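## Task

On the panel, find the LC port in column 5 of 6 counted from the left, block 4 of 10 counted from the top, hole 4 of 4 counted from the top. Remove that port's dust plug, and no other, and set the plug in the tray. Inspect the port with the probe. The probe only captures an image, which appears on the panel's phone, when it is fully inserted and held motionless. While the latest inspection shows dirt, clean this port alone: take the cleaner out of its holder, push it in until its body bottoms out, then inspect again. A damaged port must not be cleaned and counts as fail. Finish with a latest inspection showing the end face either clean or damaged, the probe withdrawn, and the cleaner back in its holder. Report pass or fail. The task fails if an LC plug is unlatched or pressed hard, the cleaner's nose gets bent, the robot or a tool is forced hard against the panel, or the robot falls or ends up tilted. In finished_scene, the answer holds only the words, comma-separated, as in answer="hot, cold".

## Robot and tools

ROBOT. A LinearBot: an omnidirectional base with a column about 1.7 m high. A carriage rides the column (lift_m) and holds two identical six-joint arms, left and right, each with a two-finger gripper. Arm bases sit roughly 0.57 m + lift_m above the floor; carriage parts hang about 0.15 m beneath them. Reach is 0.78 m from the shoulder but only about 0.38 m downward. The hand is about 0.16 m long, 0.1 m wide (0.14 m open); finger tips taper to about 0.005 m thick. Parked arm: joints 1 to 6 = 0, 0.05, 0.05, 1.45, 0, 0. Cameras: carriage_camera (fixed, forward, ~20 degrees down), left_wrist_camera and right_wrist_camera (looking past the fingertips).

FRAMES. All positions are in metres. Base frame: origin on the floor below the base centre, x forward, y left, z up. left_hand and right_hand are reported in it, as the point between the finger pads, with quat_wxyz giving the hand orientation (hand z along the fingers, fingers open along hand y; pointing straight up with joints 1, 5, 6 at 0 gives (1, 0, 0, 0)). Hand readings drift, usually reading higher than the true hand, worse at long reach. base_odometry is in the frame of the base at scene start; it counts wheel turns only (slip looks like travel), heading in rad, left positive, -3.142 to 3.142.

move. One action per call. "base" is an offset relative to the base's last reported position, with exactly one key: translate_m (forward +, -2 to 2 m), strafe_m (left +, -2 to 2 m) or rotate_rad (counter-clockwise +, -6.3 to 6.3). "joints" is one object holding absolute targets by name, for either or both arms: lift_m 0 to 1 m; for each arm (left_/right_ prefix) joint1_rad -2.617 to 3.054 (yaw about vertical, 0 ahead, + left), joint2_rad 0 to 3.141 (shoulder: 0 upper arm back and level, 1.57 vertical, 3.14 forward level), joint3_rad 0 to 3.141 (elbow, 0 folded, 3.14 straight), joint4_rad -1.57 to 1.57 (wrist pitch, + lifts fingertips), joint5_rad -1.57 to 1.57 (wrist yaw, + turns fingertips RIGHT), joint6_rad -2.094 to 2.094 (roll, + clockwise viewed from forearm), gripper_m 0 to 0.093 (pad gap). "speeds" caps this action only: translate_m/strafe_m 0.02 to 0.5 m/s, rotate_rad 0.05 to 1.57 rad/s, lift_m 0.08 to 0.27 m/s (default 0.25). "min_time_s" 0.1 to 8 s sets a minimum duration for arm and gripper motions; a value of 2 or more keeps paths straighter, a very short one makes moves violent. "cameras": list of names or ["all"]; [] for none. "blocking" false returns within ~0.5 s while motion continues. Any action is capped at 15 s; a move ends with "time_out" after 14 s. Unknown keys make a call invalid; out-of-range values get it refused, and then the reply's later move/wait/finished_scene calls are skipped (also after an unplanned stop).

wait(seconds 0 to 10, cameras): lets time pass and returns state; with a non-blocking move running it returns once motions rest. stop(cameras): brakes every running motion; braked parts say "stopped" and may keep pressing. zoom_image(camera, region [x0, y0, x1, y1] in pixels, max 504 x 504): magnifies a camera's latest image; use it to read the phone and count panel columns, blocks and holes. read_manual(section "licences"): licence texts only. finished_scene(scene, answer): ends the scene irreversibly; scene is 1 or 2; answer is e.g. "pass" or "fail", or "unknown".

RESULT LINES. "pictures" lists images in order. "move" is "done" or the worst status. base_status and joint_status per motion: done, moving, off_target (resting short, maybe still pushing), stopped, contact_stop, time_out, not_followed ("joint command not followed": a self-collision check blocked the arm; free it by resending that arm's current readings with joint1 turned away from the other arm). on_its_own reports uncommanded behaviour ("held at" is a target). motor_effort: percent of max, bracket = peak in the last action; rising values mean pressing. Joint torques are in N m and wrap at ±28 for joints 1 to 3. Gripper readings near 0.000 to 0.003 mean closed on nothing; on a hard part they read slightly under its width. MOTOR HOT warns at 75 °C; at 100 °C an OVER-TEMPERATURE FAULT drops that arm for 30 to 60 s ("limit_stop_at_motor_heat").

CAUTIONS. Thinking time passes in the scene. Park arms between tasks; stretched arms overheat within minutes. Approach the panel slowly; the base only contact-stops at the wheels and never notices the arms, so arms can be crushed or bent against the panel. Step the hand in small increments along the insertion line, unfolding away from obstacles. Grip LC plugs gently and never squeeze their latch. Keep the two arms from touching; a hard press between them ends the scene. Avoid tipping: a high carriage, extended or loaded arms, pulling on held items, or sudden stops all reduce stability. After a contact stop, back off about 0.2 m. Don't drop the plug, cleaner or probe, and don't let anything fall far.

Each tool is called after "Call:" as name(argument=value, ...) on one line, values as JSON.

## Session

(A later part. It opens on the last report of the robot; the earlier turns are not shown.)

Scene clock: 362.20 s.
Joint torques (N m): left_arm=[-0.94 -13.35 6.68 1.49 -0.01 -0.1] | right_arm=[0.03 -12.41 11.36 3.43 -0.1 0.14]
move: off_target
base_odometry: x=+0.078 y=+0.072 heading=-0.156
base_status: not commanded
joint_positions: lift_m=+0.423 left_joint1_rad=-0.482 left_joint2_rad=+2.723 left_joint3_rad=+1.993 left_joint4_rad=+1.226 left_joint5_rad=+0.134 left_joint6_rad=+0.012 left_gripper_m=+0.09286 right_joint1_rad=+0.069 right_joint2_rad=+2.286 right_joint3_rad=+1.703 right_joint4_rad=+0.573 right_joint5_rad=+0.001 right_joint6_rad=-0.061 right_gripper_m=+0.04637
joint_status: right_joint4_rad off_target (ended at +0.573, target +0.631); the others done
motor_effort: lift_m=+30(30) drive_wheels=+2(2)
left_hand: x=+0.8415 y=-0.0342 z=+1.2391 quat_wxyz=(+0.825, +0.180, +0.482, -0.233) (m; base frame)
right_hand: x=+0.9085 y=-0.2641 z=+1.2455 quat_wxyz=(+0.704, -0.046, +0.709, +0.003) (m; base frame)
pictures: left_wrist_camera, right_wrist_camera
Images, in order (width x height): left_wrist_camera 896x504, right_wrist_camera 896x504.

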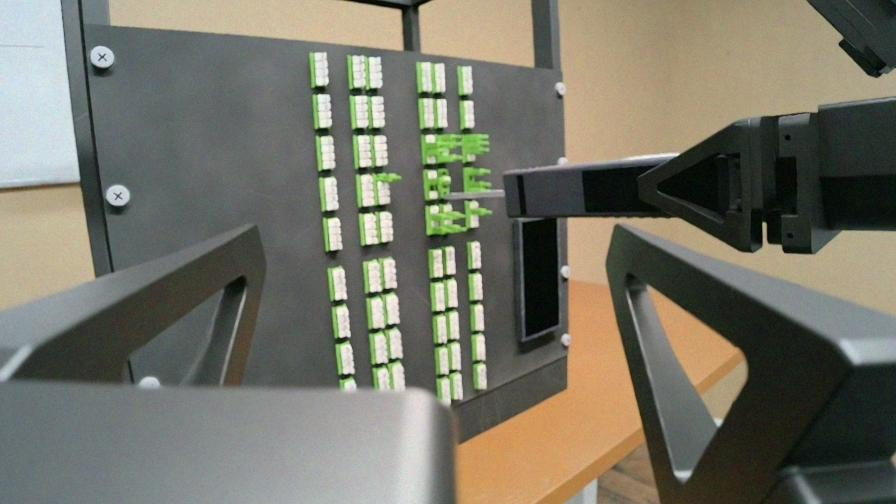

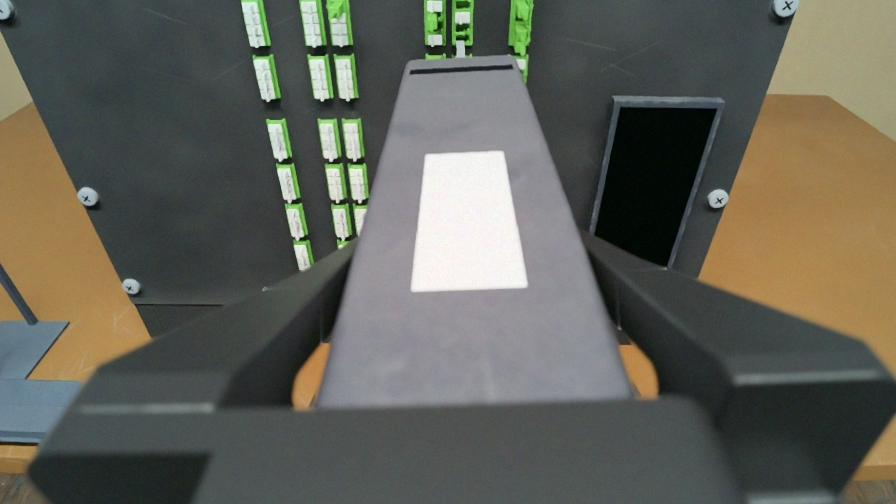

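Call:
move(joints={"right_joint4_rad":0.6595}, cameras=["left_wrist_camera","right_wrist_camera"])

Call:
zoom_image(camera="left_wrist_camera", region=[430, 180, 460, 210])

Call:
zoom_image(camera="right_wrist_camera", region=[440, 10, 480, 60])

Scene clock: 363.10 s.
Joint torques (N m): left_arm=[-0.94 -13.35 6.67 1.49 -0.01 -0.1] | right_arm=[-0.01 -12.49 11.29 3.67 -0.1 0.16]
move: off_target
base_odometry: x=+0.078 y=+0.072 heading=-0.156
base_status: not commanded
joint_positions: lift_m=+0.423 left_joint1_rad=-0.482 left_joint2_rad=+2.723 left_joint3_rad=+1.993 left_joint4_rad=+1.226 left_joint5_rad=+0.134 left_joint6_rad=+0.012 left_gripper_m=+0.09286 right_joint1_rad=+0.069 right_joint2_rad=+2.286 right_joint3_rad=+1.703 right_joint4_rad=+0.579 right_joint5_rad=+0.001 right_joint6_rad=-0.061 right_gripper_m=+0.04637
joint_status: right_joint4_rad off_target (ended at +0.579, target +0.659)
motor_effort: lift_m=+30(30) drive_wheels=+2(2)
left_hand: x=+0.8415 y=-0.0342 z=+1.2391 quat_wxyz=(+0.825, +0.180, +0.482, -0.233) (m; base frame)
right_hand: x=+0.9085 y=-0.2641 z=+1.2469 quat_wxyz=(+0.706, -0.046, +0.707, +0.003) (m; base frame)
pictures: left_wrist_camera, right_wrist_camera
Images, in order (width x height): left_wrist_camera 896x504, right_wrist_camera 896x504.

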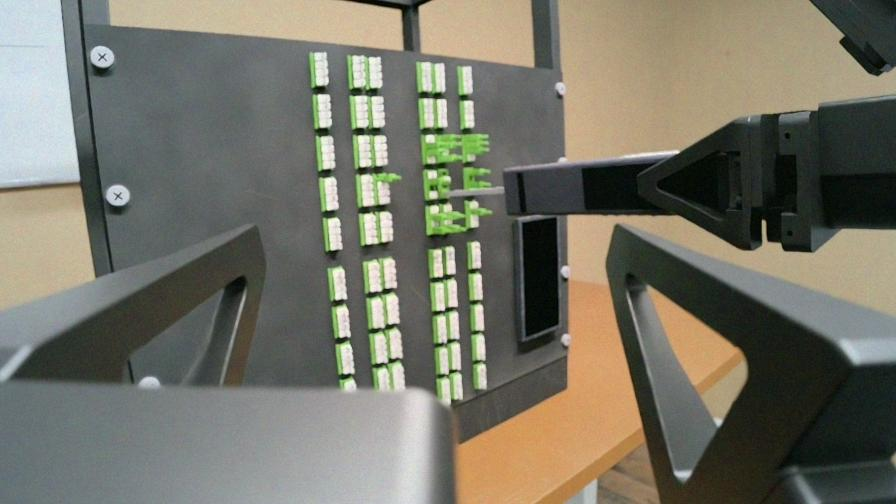

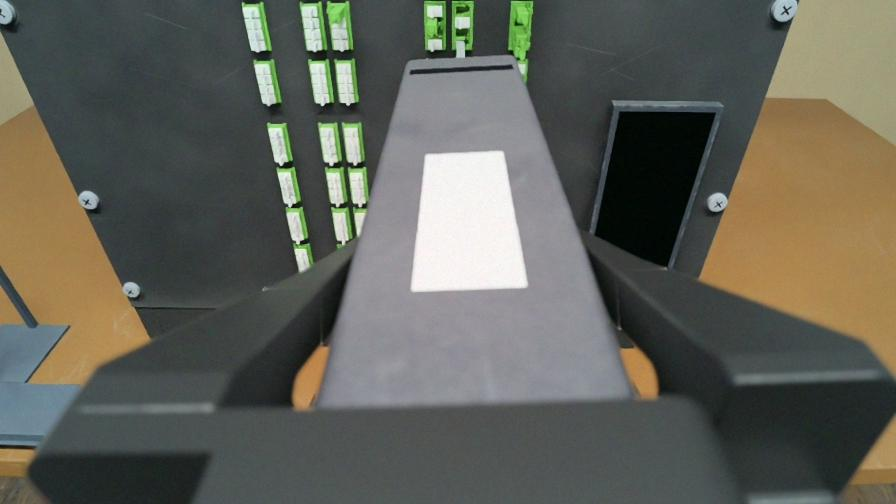

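Scaled by 16.800 from the camera's 896x504 image, which has a finer 1280x720 frame.

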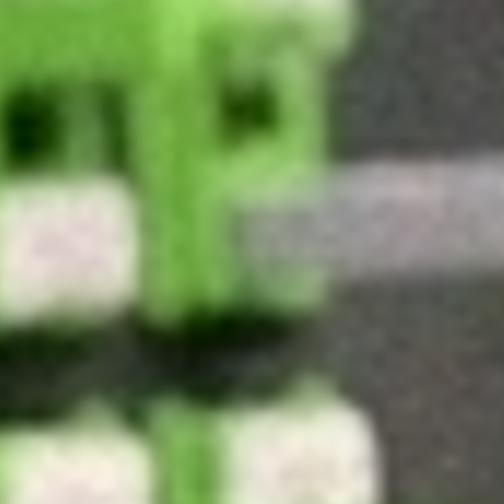

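Scaled by 10.080 from the camera's 896x504 image, which has a finer 1280x720 frame.

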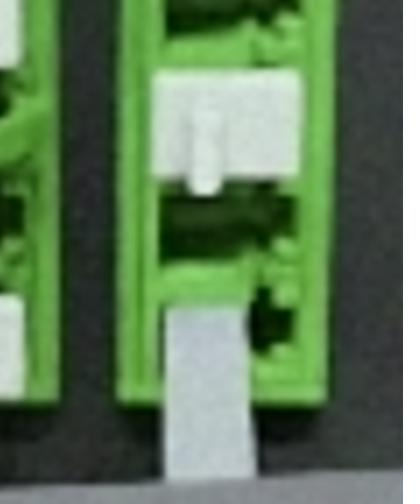

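Call:
move(joints={"right_joint2_rad":2.3116,"right_joint3_rad":1.7803,"right_joint4_rad":0.6276}, min_time_s=1.5, cameras=["left_wrist_camera","right_wrist_camera"])

Call:
zoom_image(camera="left_wrist_camera", region=[430, 180, 460, 210])

Call:
zoom_image(camera="right_wrist_camera", region=[440, 10, 480, 60])

Scene clock: 365.53 s.
Joint torques (N m): left_arm=[-0.94 -13.35 6.67 1.49 -0.01 -0.1] | right_arm=[0.06 -11.58 12.21 3.48 -0.11 0.11]
move: off_target
base_odometry: x=+0.078 y=+0.072 heading=-0.156
base_status: not commanded
joint_positions: lift_m=+0.423 left_joint1_rad=-0.482 left_joint2_rad=+2.723 left_joint3_rad=+1.993 left_joint4_rad=+1.226 left_joint5_rad=+0.134 left_joint6_rad=+0.012 left_gripper_m=+0.09286 right_joint1_rad=+0.069 right_joint2_rad=+2.291 right_joint3_rad=+1.718 right_joint4_rad=+0.566 right_joint5_rad=+0.001 right_joint6_rad=-0.057 right_gripper_m=+0.04637
joint_status: right_joint3_rad off_target (ended at +1.718, target +1.780); right_joint4_rad off_target (ended at +0.565, target +0.628); the others done
motor_effort: lift_m=+29(30) drive_wheels=+2(2)
left_hand: x=+0.8415 y=-0.0342 z=+1.2391 quat_wxyz=(+0.825, +0.180, +0.482, -0.233) (m; base frame)
right_hand: x=+0.9103 y=-0.2639 z=+1.2476 quat_wxyz=(+0.705, -0.045, +0.708, +0.004) (m; base frame)
pictures: left_wrist_camera, right_wrist_camera
Images, in order (width x height): left_wrist_camera 896x504, right_wrist_camera 896x504.

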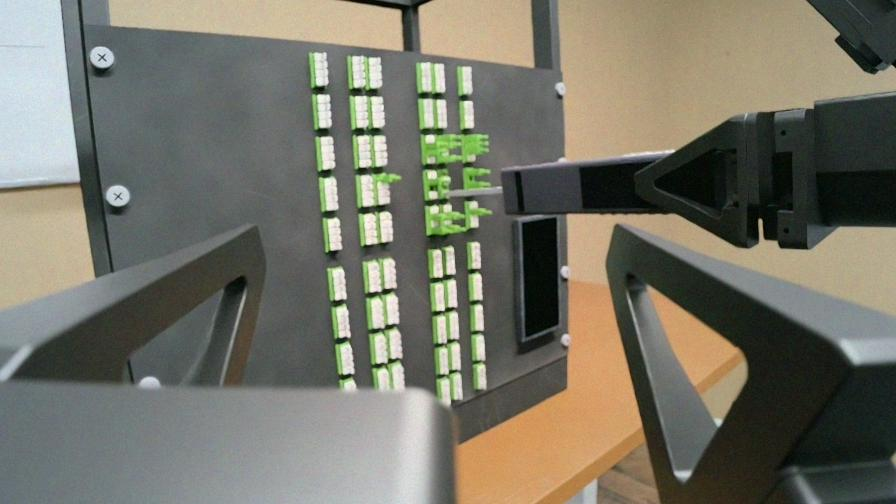

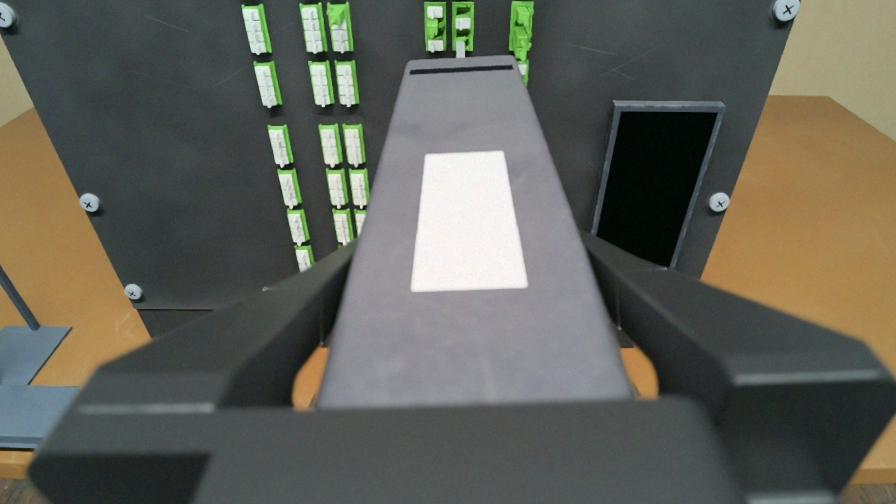

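Scaled by 16.800 from the camera's 896x504 image, which has a finer 1280x720 frame.

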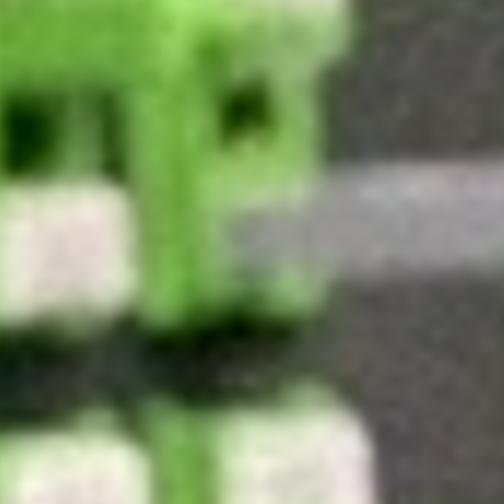

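Scaled by 10.080 from the camera's 896x504 image, which has a finer 1280x720 frame.

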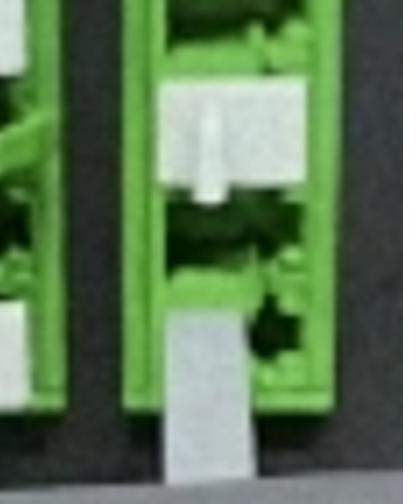

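Call:
move(joints={"right_joint5_rad":0.0122}, cameras=["left_wrist_camera","right_wrist_camera"])

Call:
zoom_image(camera="left_wrist_camera", region=[430, 180, 460, 210])

Call:
zoom_image(camera="right_wrist_camera", region=[440, 10, 480, 60])

Scene clock: 366.47 s.
Joint torques (N m): left_arm=[-0.94 -13.35 6.67 1.49 -0.01 -0.1] | right_arm=[0.09 -11.56 12.19 3.48 0.03 0.11]
move: done
base_odometry: x=+0.078 y=+0.072 heading=-0.156
base_status: not commanded
joint_positions: lift_m=+0.423 left_joint1_rad=-0.482 left_joint2_rad=+2.723 left_joint3_rad=+1.993 left_joint4_rad=+1.226 left_joint5_rad=+0.134 left_joint6_rad=+0.012 left_gripper_m=+0.09286 right_joint1_rad=+0.069 right_joint2_rad=+2.291 right_joint3_rad=+1.718 right_joint4_rad=+0.566 right_joint5_rad=+0.002 right_joint6_rad=-0.057 right_gripper_m=+0.04637
joint_status: all done
motor_effort: lift_m=+30(30) drive_wheels=+2(2)
left_hand: x=+0.8415 y=-0.0342 z=+1.2391 quat_wxyz=(+0.825, +0.180, +0.482, -0.233) (m; base frame)
right_hand: x=+0.9103 y=-0.2641 z=+1.2476 quat_wxyz=(+0.705, -0.044, +0.708, +0.004) (m; base frame)
pictures: left_wrist_camera, right_wrist_camera
Images, in order (width x height): left_wrist_camera 896x504, right_wrist_camera 896x504.

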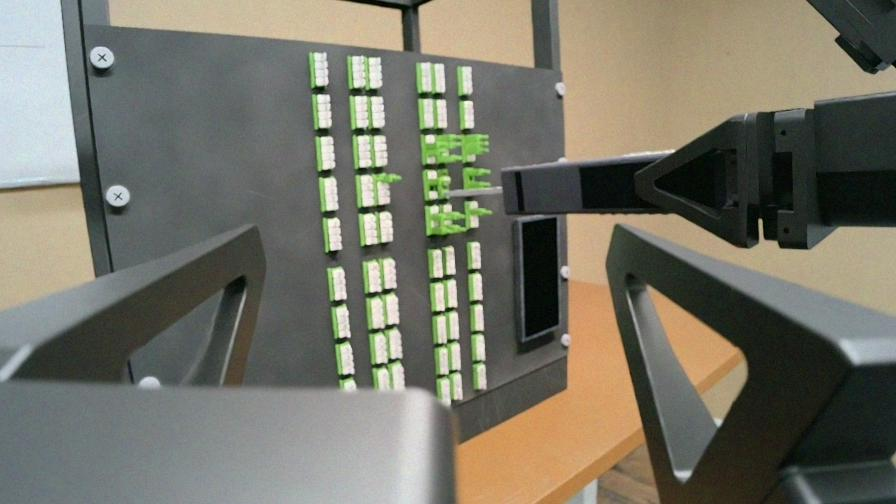

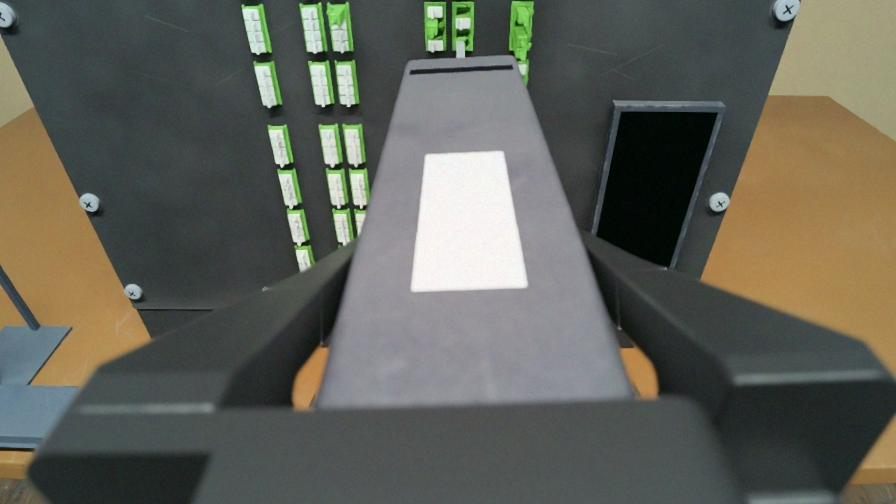

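Scaled by 16.800 from the camera's 896x504 image, which has a finer 1280x720 frame.

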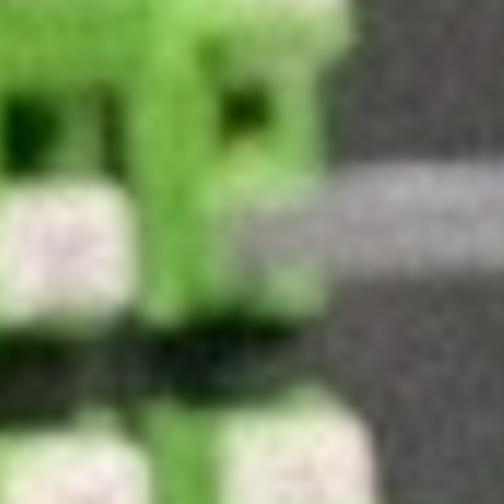

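Scaled by 10.080 from the camera's 896x504 image, which has a finer 1280x720 frame.

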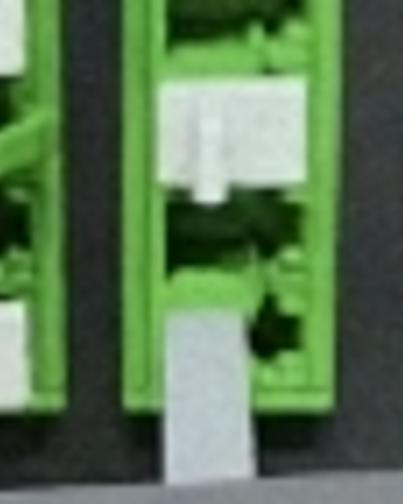

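Call:
move(joints={"right_joint2_rad":2.3266,"right_joint3_rad":1.8058,"right_joint4_rad":0.6180,"right_joint5_rad":0.003}, min_time_s=1.5, cameras=["left_wrist_camera","right_wrist_camera"])

Call:
zoom_image(camera="left_wrist_camera", region=[430, 180, 460, 210])

Call:
zoom_image(camera="right_wrist_camera", region=[440, 10, 480, 60])

Scene clock: 369.23 s.
Joint torques (N m): left_arm=[-0.94 -13.35 6.67 1.49 -0.01 -0.1] | right_arm=[0.03 -10.58 13.07 3.54 -0.09 0.06]
move: off_target
base_odometry: x=+0.078 y=+0.072 heading=-0.157
base_status: not commanded
joint_positions: lift_m=+0.423 left_joint1_rad=-0.482 left_joint2_rad=+2.723 left_joint3_rad=+1.993 left_joint4_rad=+1.226 left_joint5_rad=+0.134 left_joint6_rad=+0.012 left_gripper_m=+0.09286 right_joint1_rad=+0.069 right_joint2_rad=+2.295 right_joint3_rad=+1.732 right_joint4_rad=+0.551 right_joint5_rad=+0.002 right_joint6_rad=-0.054 right_gripper_m=+0.04637
joint_status: right_joint3_rad off_target (ended at +1.732, target +1.806); right_joint4_rad off_target (ended at +0.551, target +0.618); the others done
motor_effort: lift_m=+30(30) drive_wheels=-3(3)
left_hand: x=+0.8415 y=-0.0342 z=+1.2391 quat_wxyz=(+0.825, +0.180, +0.482, -0.233) (m; base frame)
right_hand: x=+0.9120 y=-0.2640 z=+1.2481 quat_wxyz=(+0.703, -0.043, +0.710, +0.005) (m; base frame)
pictures: left_wrist_camera, right_wrist_camera
Images, in order (width x height): left_wrist_camera 896x504, right_wrist_camera 896x504.

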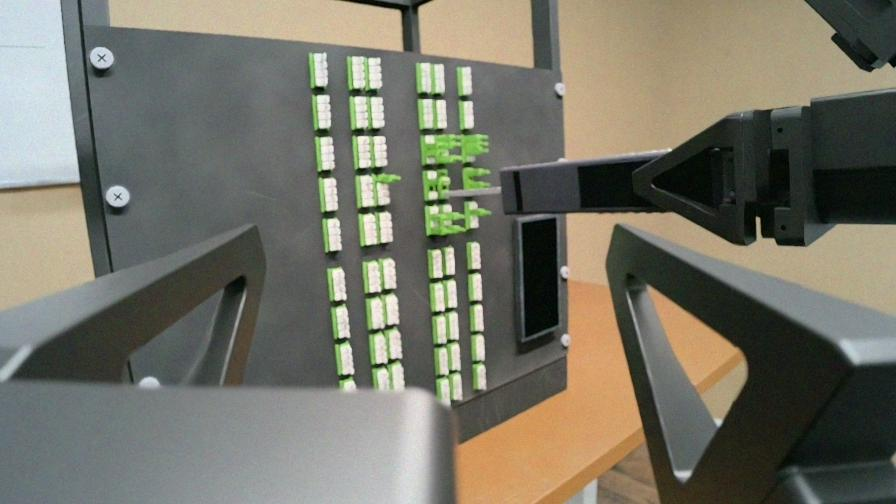

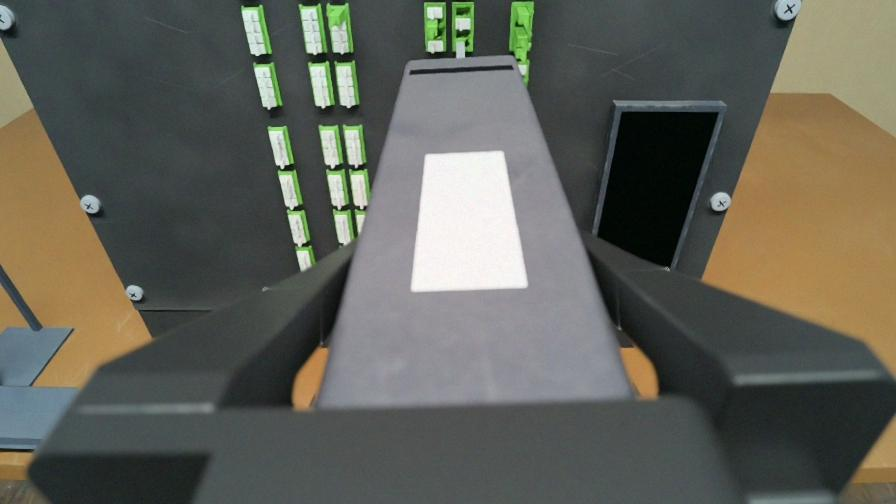

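Scaled by 16.800 from the camera's 896x504 image, which has a finer 1280x720 frame.

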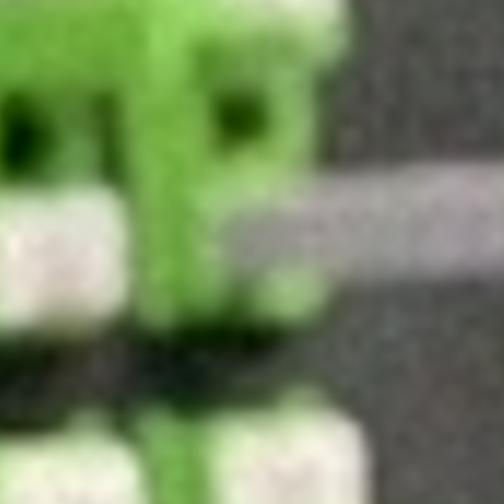

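Scaled by 10.080 from the camera's 896x504 image, which has a finer 1280x720 frame.

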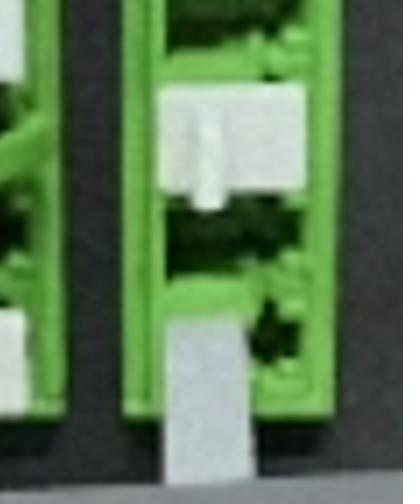

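Call:
move(joints={"right_joint2_rad":2.262,"right_joint3_rad":1.7500,"right_joint4_rad":0.625,"right_joint5_rad":0.003}, min_time_s=0.5, cameras=[])

Call:
move(base={"translate_m": -0.01}, speeds={"translate_m":0.03}, cameras=["left_wrist_camera","right_wrist_camera"])

Call:
zoom_image(camera="left_wrist_camera", region=[420, 180, 460, 220])

Call:
zoom_image(camera="right_wrist_camera", region=[440, 10, 480, 60])

Scene clock: 370.80 s.
Joint torques (N m): left_arm=[-0.94 -13.34 6.68 1.49 -0.01 -0.1] | right_arm=[0.01 -16.54 8.72 3.63 -0.07 0.06]
move: off_target
base_odometry: x=+0.078 y=+0.072 heading=-0.157
base_status: not commanded
joint_positions: lift_m=+0.423 left_joint1_rad=-0.482 left_joint2_rad=+2.723 left_joint3_rad=+1.993 left_joint4_rad=+1.226 left_joint5_rad=+0.134 left_joint6_rad=+0.012 left_gripper_m=+0.09286 right_joint1_rad=+0.069 right_joint2_rad=+2.295 right_joint3_rad=+1.732 right_joint4_rad=+0.551 right_joint5_rad=+0.002 right_joint6_rad=-0.054 right_gripper_m=+0.04637
joint_status: right_joint4_rad off_target (ended at +0.551, target +0.625); the others done
motor_effort: lift_m=+30(30) drive_wheels=-3(3)
left_hand: x=+0.8415 y=-0.0342 z=+1.2391 quat_wxyz=(+0.825, +0.180, +0.482, -0.233) (m; base frame)
right_hand: x=+0.9120 y=-0.2640 z=+1.2481 quat_wxyz=(+0.703, -0.043, +0.710, +0.005) (m; base frame)
pictures: none
No camera images: "cameras" was empty.

Scene clock: 371.67 s.
Joint torques (N m): left_arm=[-0.62 -13.46 6.67 1.46 -0.01 -0.1] | right_arm=[0.14 -16.47 8.9 3.56 -0.09 0.05]
move: done
base_odometry: x=+0.068 y=+0.073 heading=-0.157
base_status: done
joint_positions: lift_m=+0.423 left_joint1_rad=-0.486 left_joint2_rad=+2.724 left_joint3_rad=+1.993 left_joint4_rad=+1.230 left_joint5_rad=+0.133 left_joint6_rad=+0.012 left_gripper_m=+0.09286 right_joint1_rad=+0.069 right_joint2_rad=+2.295 right_joint3_rad=+1.732 right_joint4_rad=+0.556 right_joint5_rad=+0.002 right_joint6_rad=-0.054 right_gripper_m=+0.04637
joint_status: not commanded
motor_effort: lift_m=+30(30) drive_wheels=+2(9)
left_hand: x=+0.8399 y=-0.0363 z=+1.2390 quat_wxyz=(+0.826, +0.181, +0.480, -0.234) (m; base frame)
right_hand: x=+0.9120 y=-0.2640 z=+1.2494 quat_wxyz=(+0.705, -0.043, +0.708, +0.005) (m; base frame)
pictures: left_wrist_camera, right_wrist_camera
Images, in order (width x height): left_wrist_camera 896x504, right_wrist_camera 896x504.

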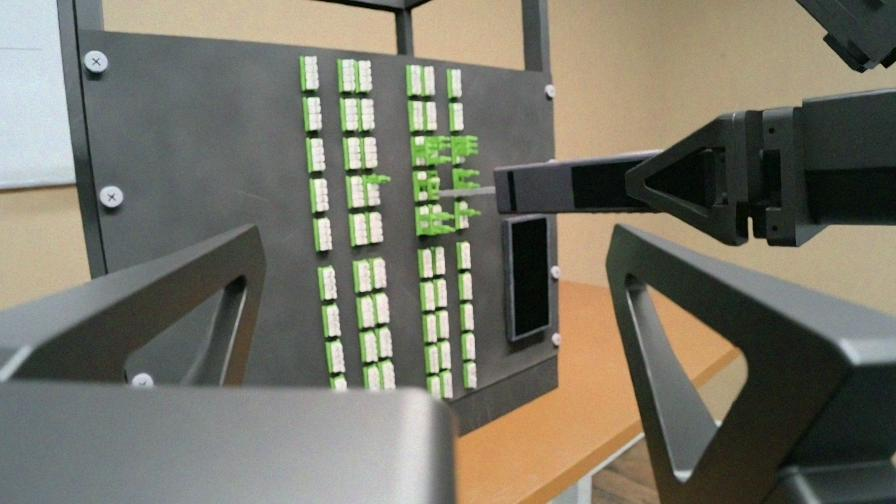

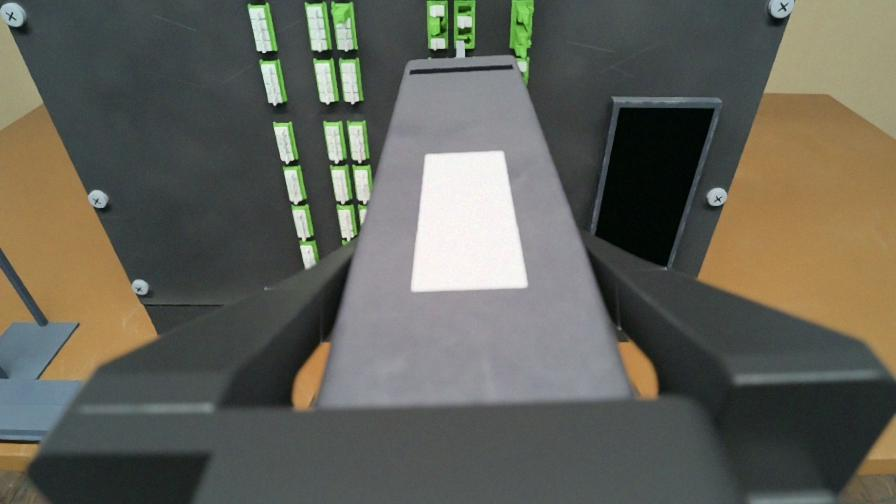

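Scaled by 12.600 from the camera's 896x504 image, which has a finer 1280x720 frame.

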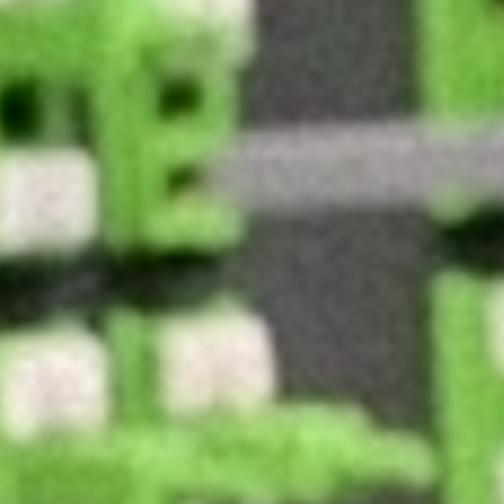

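Scaled by 10.080 from the camera's 896x504 image, which has a finer 1280x720 frame.

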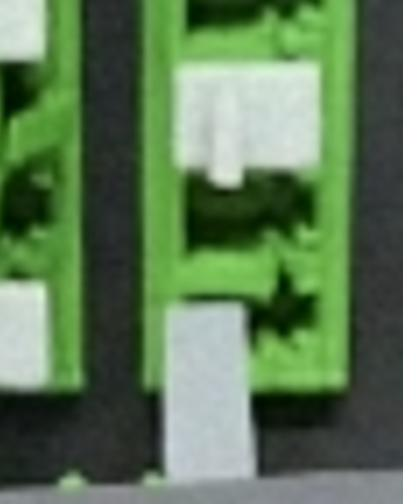

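Call:
move(joints={"right_joint5_rad": 0.0165}, cameras=["right_wrist_camera","left_wrist_camera"])

Call:
zoom_image(camera="right_wrist_camera", region=[440, 10, 480, 60])

Call:
zoom_image(camera="left_wrist_camera", region=[420, 180, 460, 220])

Scene clock: 374.83 s.
Joint torques (N m): left_arm=[-0.64 -13.48 6.67 1.45 -0.01 -0.1] | right_arm=[0.12 -16.73 8.7 3.56 0.05 0.06]
move: done
base_odometry: x=+0.068 y=+0.073 heading=-0.157
base_status: not commanded
joint_positions: lift_m=+0.423 left_joint1_rad=-0.486 left_joint2_rad=+2.724 left_joint3_rad=+1.993 left_joint4_rad=+1.230 left_joint5_rad=+0.133 left_joint6_rad=+0.012 left_gripper_m=+0.09286 right_joint1_rad=+0.069 right_joint2_rad=+2.295 right_joint3_rad=+1.732 right_joint4_rad=+0.556 right_joint5_rad=+0.007 right_joint6_rad=-0.054 right_gripper_m=+0.04637
joint_status: all done
motor_effort: lift_m=+30(30) drive_wheels=+2(2)
left_hand: x=+0.8399 y=-0.0363 z=+1.2390 quat_wxyz=(+0.826, +0.181, +0.480, -0.234) (m; base frame)
right_hand: x=+0.9120 y=-0.2650 z=+1.2494 quat_wxyz=(+0.705, -0.041, +0.708, +0.003) (m; base frame)
pictures: left_wrist_camera, right_wrist_camera
Images, in order (width x height): left_wrist_camera 896x504, right_wrist_camera 896x504.

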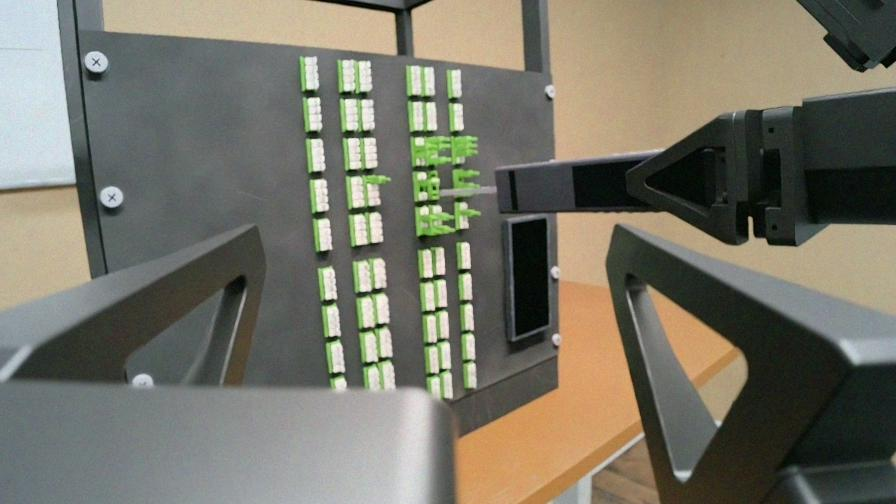

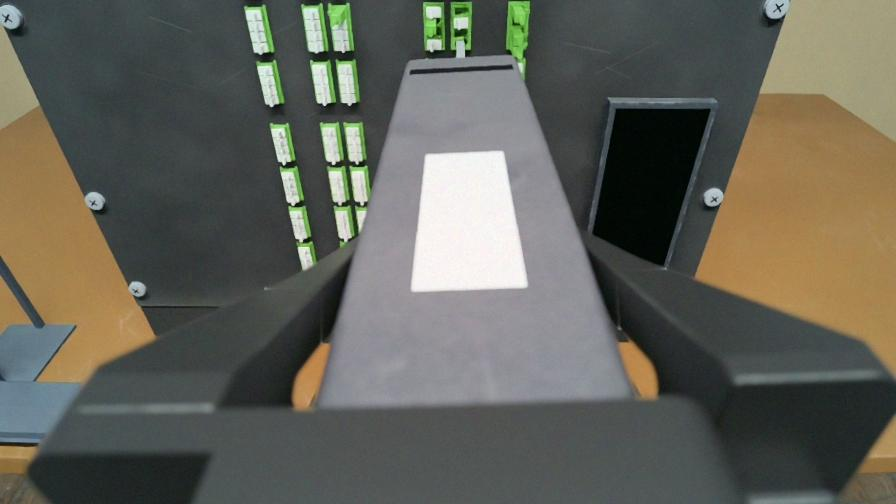

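Scaled by 10.080 from the camera's 896x504 image, which has a finer 1280x720 frame.

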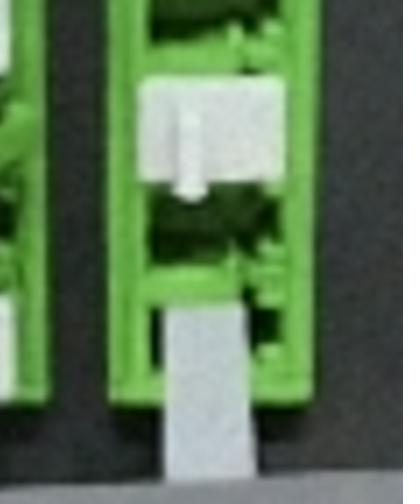

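Scaled by 12.600 from the camera's 896x504 image, which has a finer 1280x720 frame.

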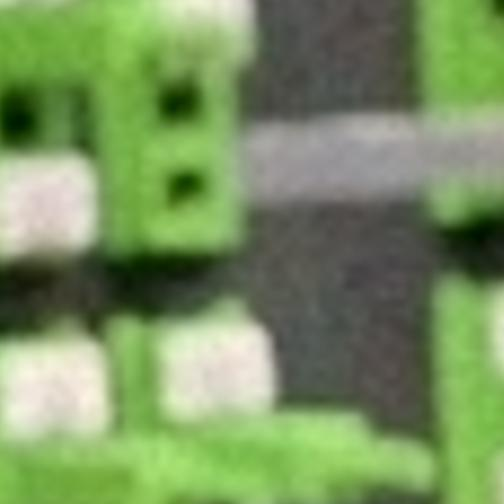

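Call:
move(joints={"right_joint5_rad": -0.0015, "right_joint4_rad":0.6115}, cameras=["right_wrist_camera","left_wrist_camera"])

Call:
zoom_image(camera="right_wrist_camera", region=[440, 10, 480, 60])

Call:
zoom_image(camera="left_wrist_camera", region=[420, 180, 460, 220])

Scene clock: 376.07 s.
Joint torques (N m): left_arm=[-0.62 -13.48 6.67 1.45 0 -0.1] | right_arm=[0.05 -16.62 8.76 3.4 -0.2 0.05]
move: off_target
base_odometry: x=+0.068 y=+0.073 heading=-0.157
base_status: not commanded
joint_positions: lift_m=+0.423 left_joint1_rad=-0.486 left_joint2_rad=+2.724 left_joint3_rad=+1.993 left_joint4_rad=+1.230 left_joint5_rad=+0.133 left_joint6_rad=+0.012 left_gripper_m=+0.09286 right_joint1_rad=+0.069 right_joint2_rad=+2.295 right_joint3_rad=+1.732 right_joint4_rad=+0.555 right_joint5_rad=+0.007 right_joint6_rad=-0.054 right_gripper_m=+0.04637
joint_status: right_joint4_rad off_target (ended at +0.555, target +0.612); the others done
motor_effort: lift_m=+29(30) drive_wheels=+2(2)
left_hand: x=+0.8399 y=-0.0363 z=+1.2390 quat_wxyz=(+0.826, +0.181, +0.480, -0.234) (m; base frame)
right_hand: x=+0.9120 y=-0.2648 z=+1.2490 quat_wxyz=(+0.704, -0.041, +0.709, +0.003) (m; base frame)
pictures: left_wrist_camera, right_wrist_camera
Images, in order (width x height): left_wrist_camera 896x504, right_wrist_camera 896x504.

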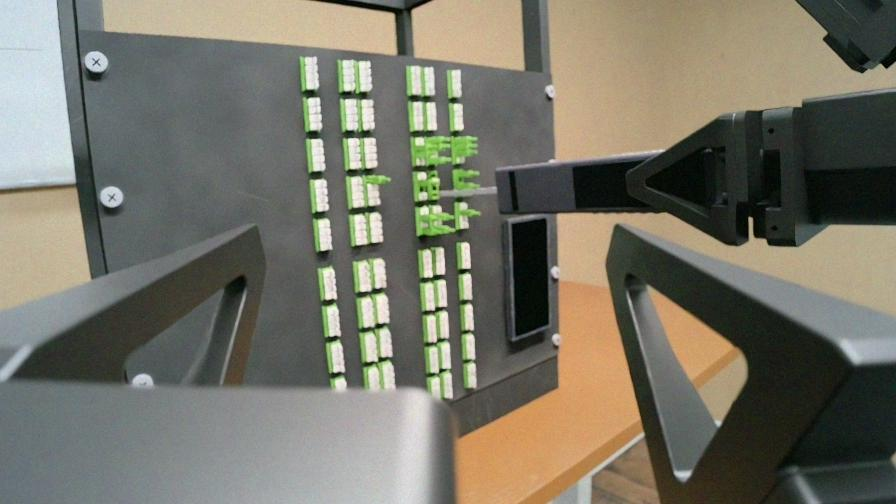

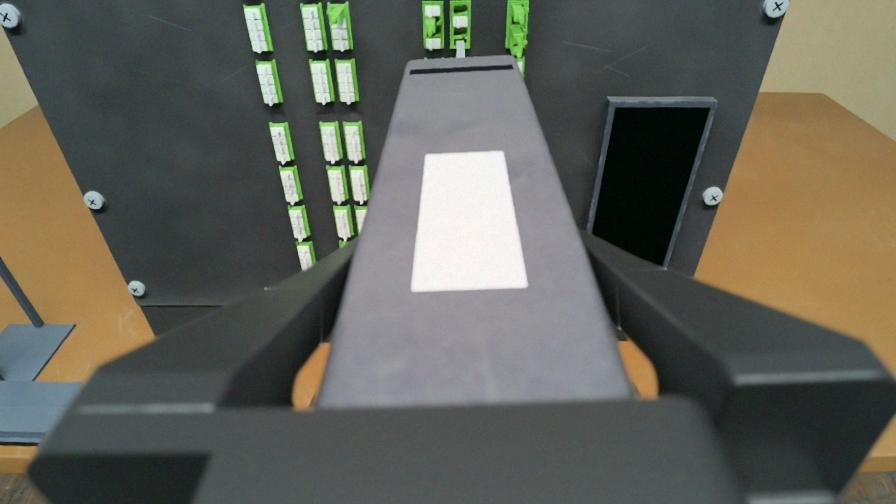

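Scaled by 10.080 from the camera's 896x504 image, which has a finer 1280x720 frame.

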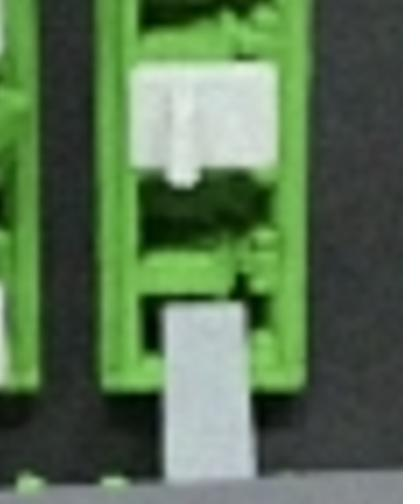

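Scaled by 12.600 from the camera's 896x504 image, which has a finer 1280x720 frame.

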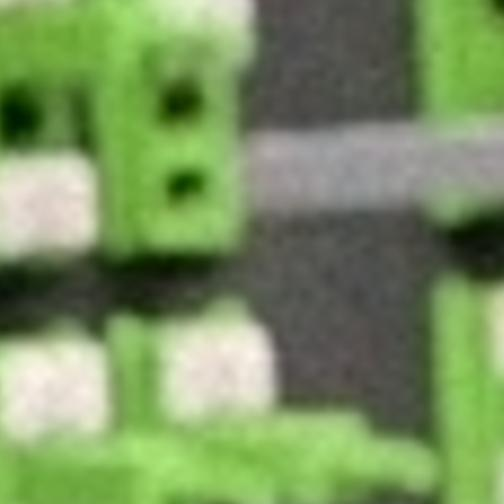

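Call:
move(joints={"right_joint5_rad": -0.0035}, cameras=["right_wrist_camera","left_wrist_camera"])

Call:
zoom_image(camera="right_wrist_camera", region=[440, 10, 480, 60])

Call:
zoom_image(camera="left_wrist_camera", region=[420, 180, 460, 220])

Scene clock: 377.27 s.
Joint torques (N m): left_arm=[-0.64 -13.48 6.67 1.45 0 -0.1] | right_arm=[0.02 -16.68 8.77 3.4 -0.21 0.06]
move: done
base_odometry: x=+0.068 y=+0.073 heading=-0.157
base_status: not commanded
joint_positions: lift_m=+0.423 left_joint1_rad=-0.486 left_joint2_rad=+2.724 left_joint3_rad=+1.993 left_joint4_rad=+1.230 left_joint5_rad=+0.133 left_joint6_rad=+0.012 left_gripper_m=+0.09286 right_joint1_rad=+0.069 right_joint2_rad=+2.295 right_joint3_rad=+1.732 right_joint4_rad=+0.555 right_joint5_rad=+0.005 right_joint6_rad=-0.054 right_gripper_m=+0.04637
joint_status: all done
motor_effort: lift_m=+30(30) drive_wheels=+2(2)
left_hand: x=+0.8399 y=-0.0363 z=+1.2390 quat_wxyz=(+0.826, +0.181, +0.480, -0.234) (m; base frame)
right_hand: x=+0.9120 y=-0.2646 z=+1.2489 quat_wxyz=(+0.704, -0.042, +0.709, +0.004) (m; base frame)
pictures: left_wrist_camera, right_wrist_camera
Images, in order (width x height): left_wrist_camera 896x504, right_wrist_camera 896x504.

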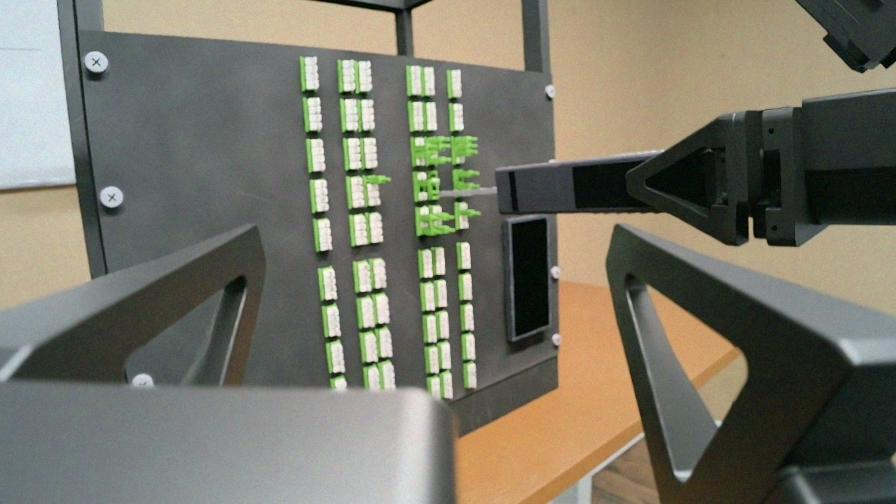

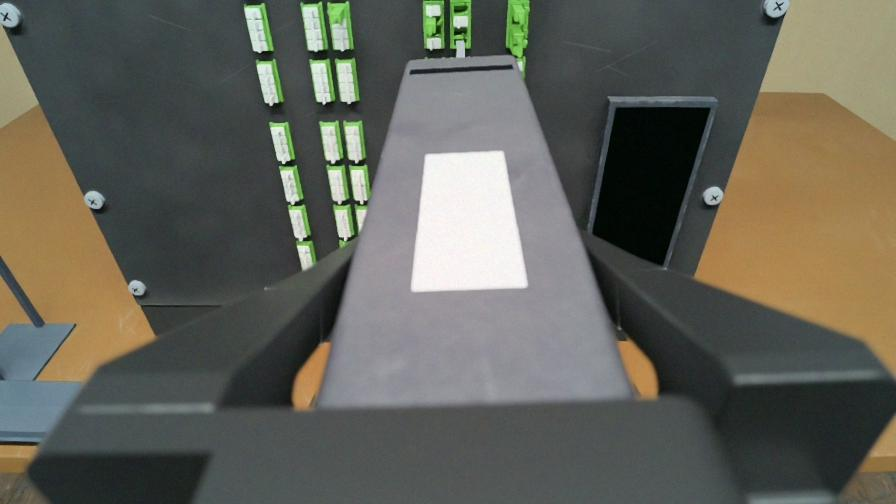

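Scaled by 10.080 from the camera's 896x504 image, which has a finer 1280x720 frame.

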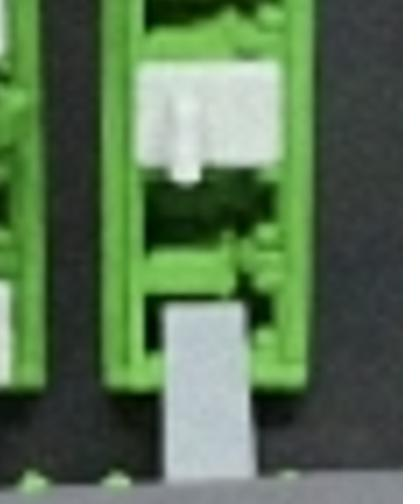

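Scaled by 12.600 from the camera's 896x504 image, which has a finer 1280x720 frame.

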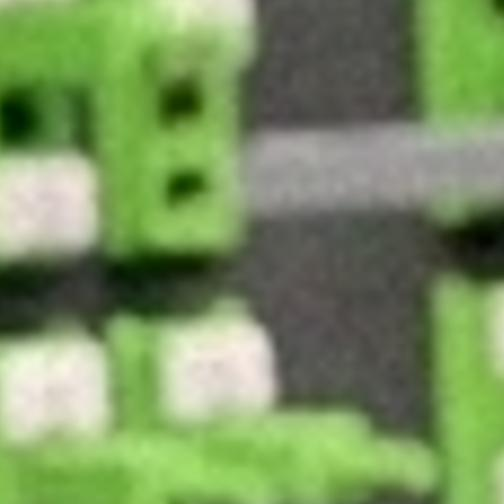

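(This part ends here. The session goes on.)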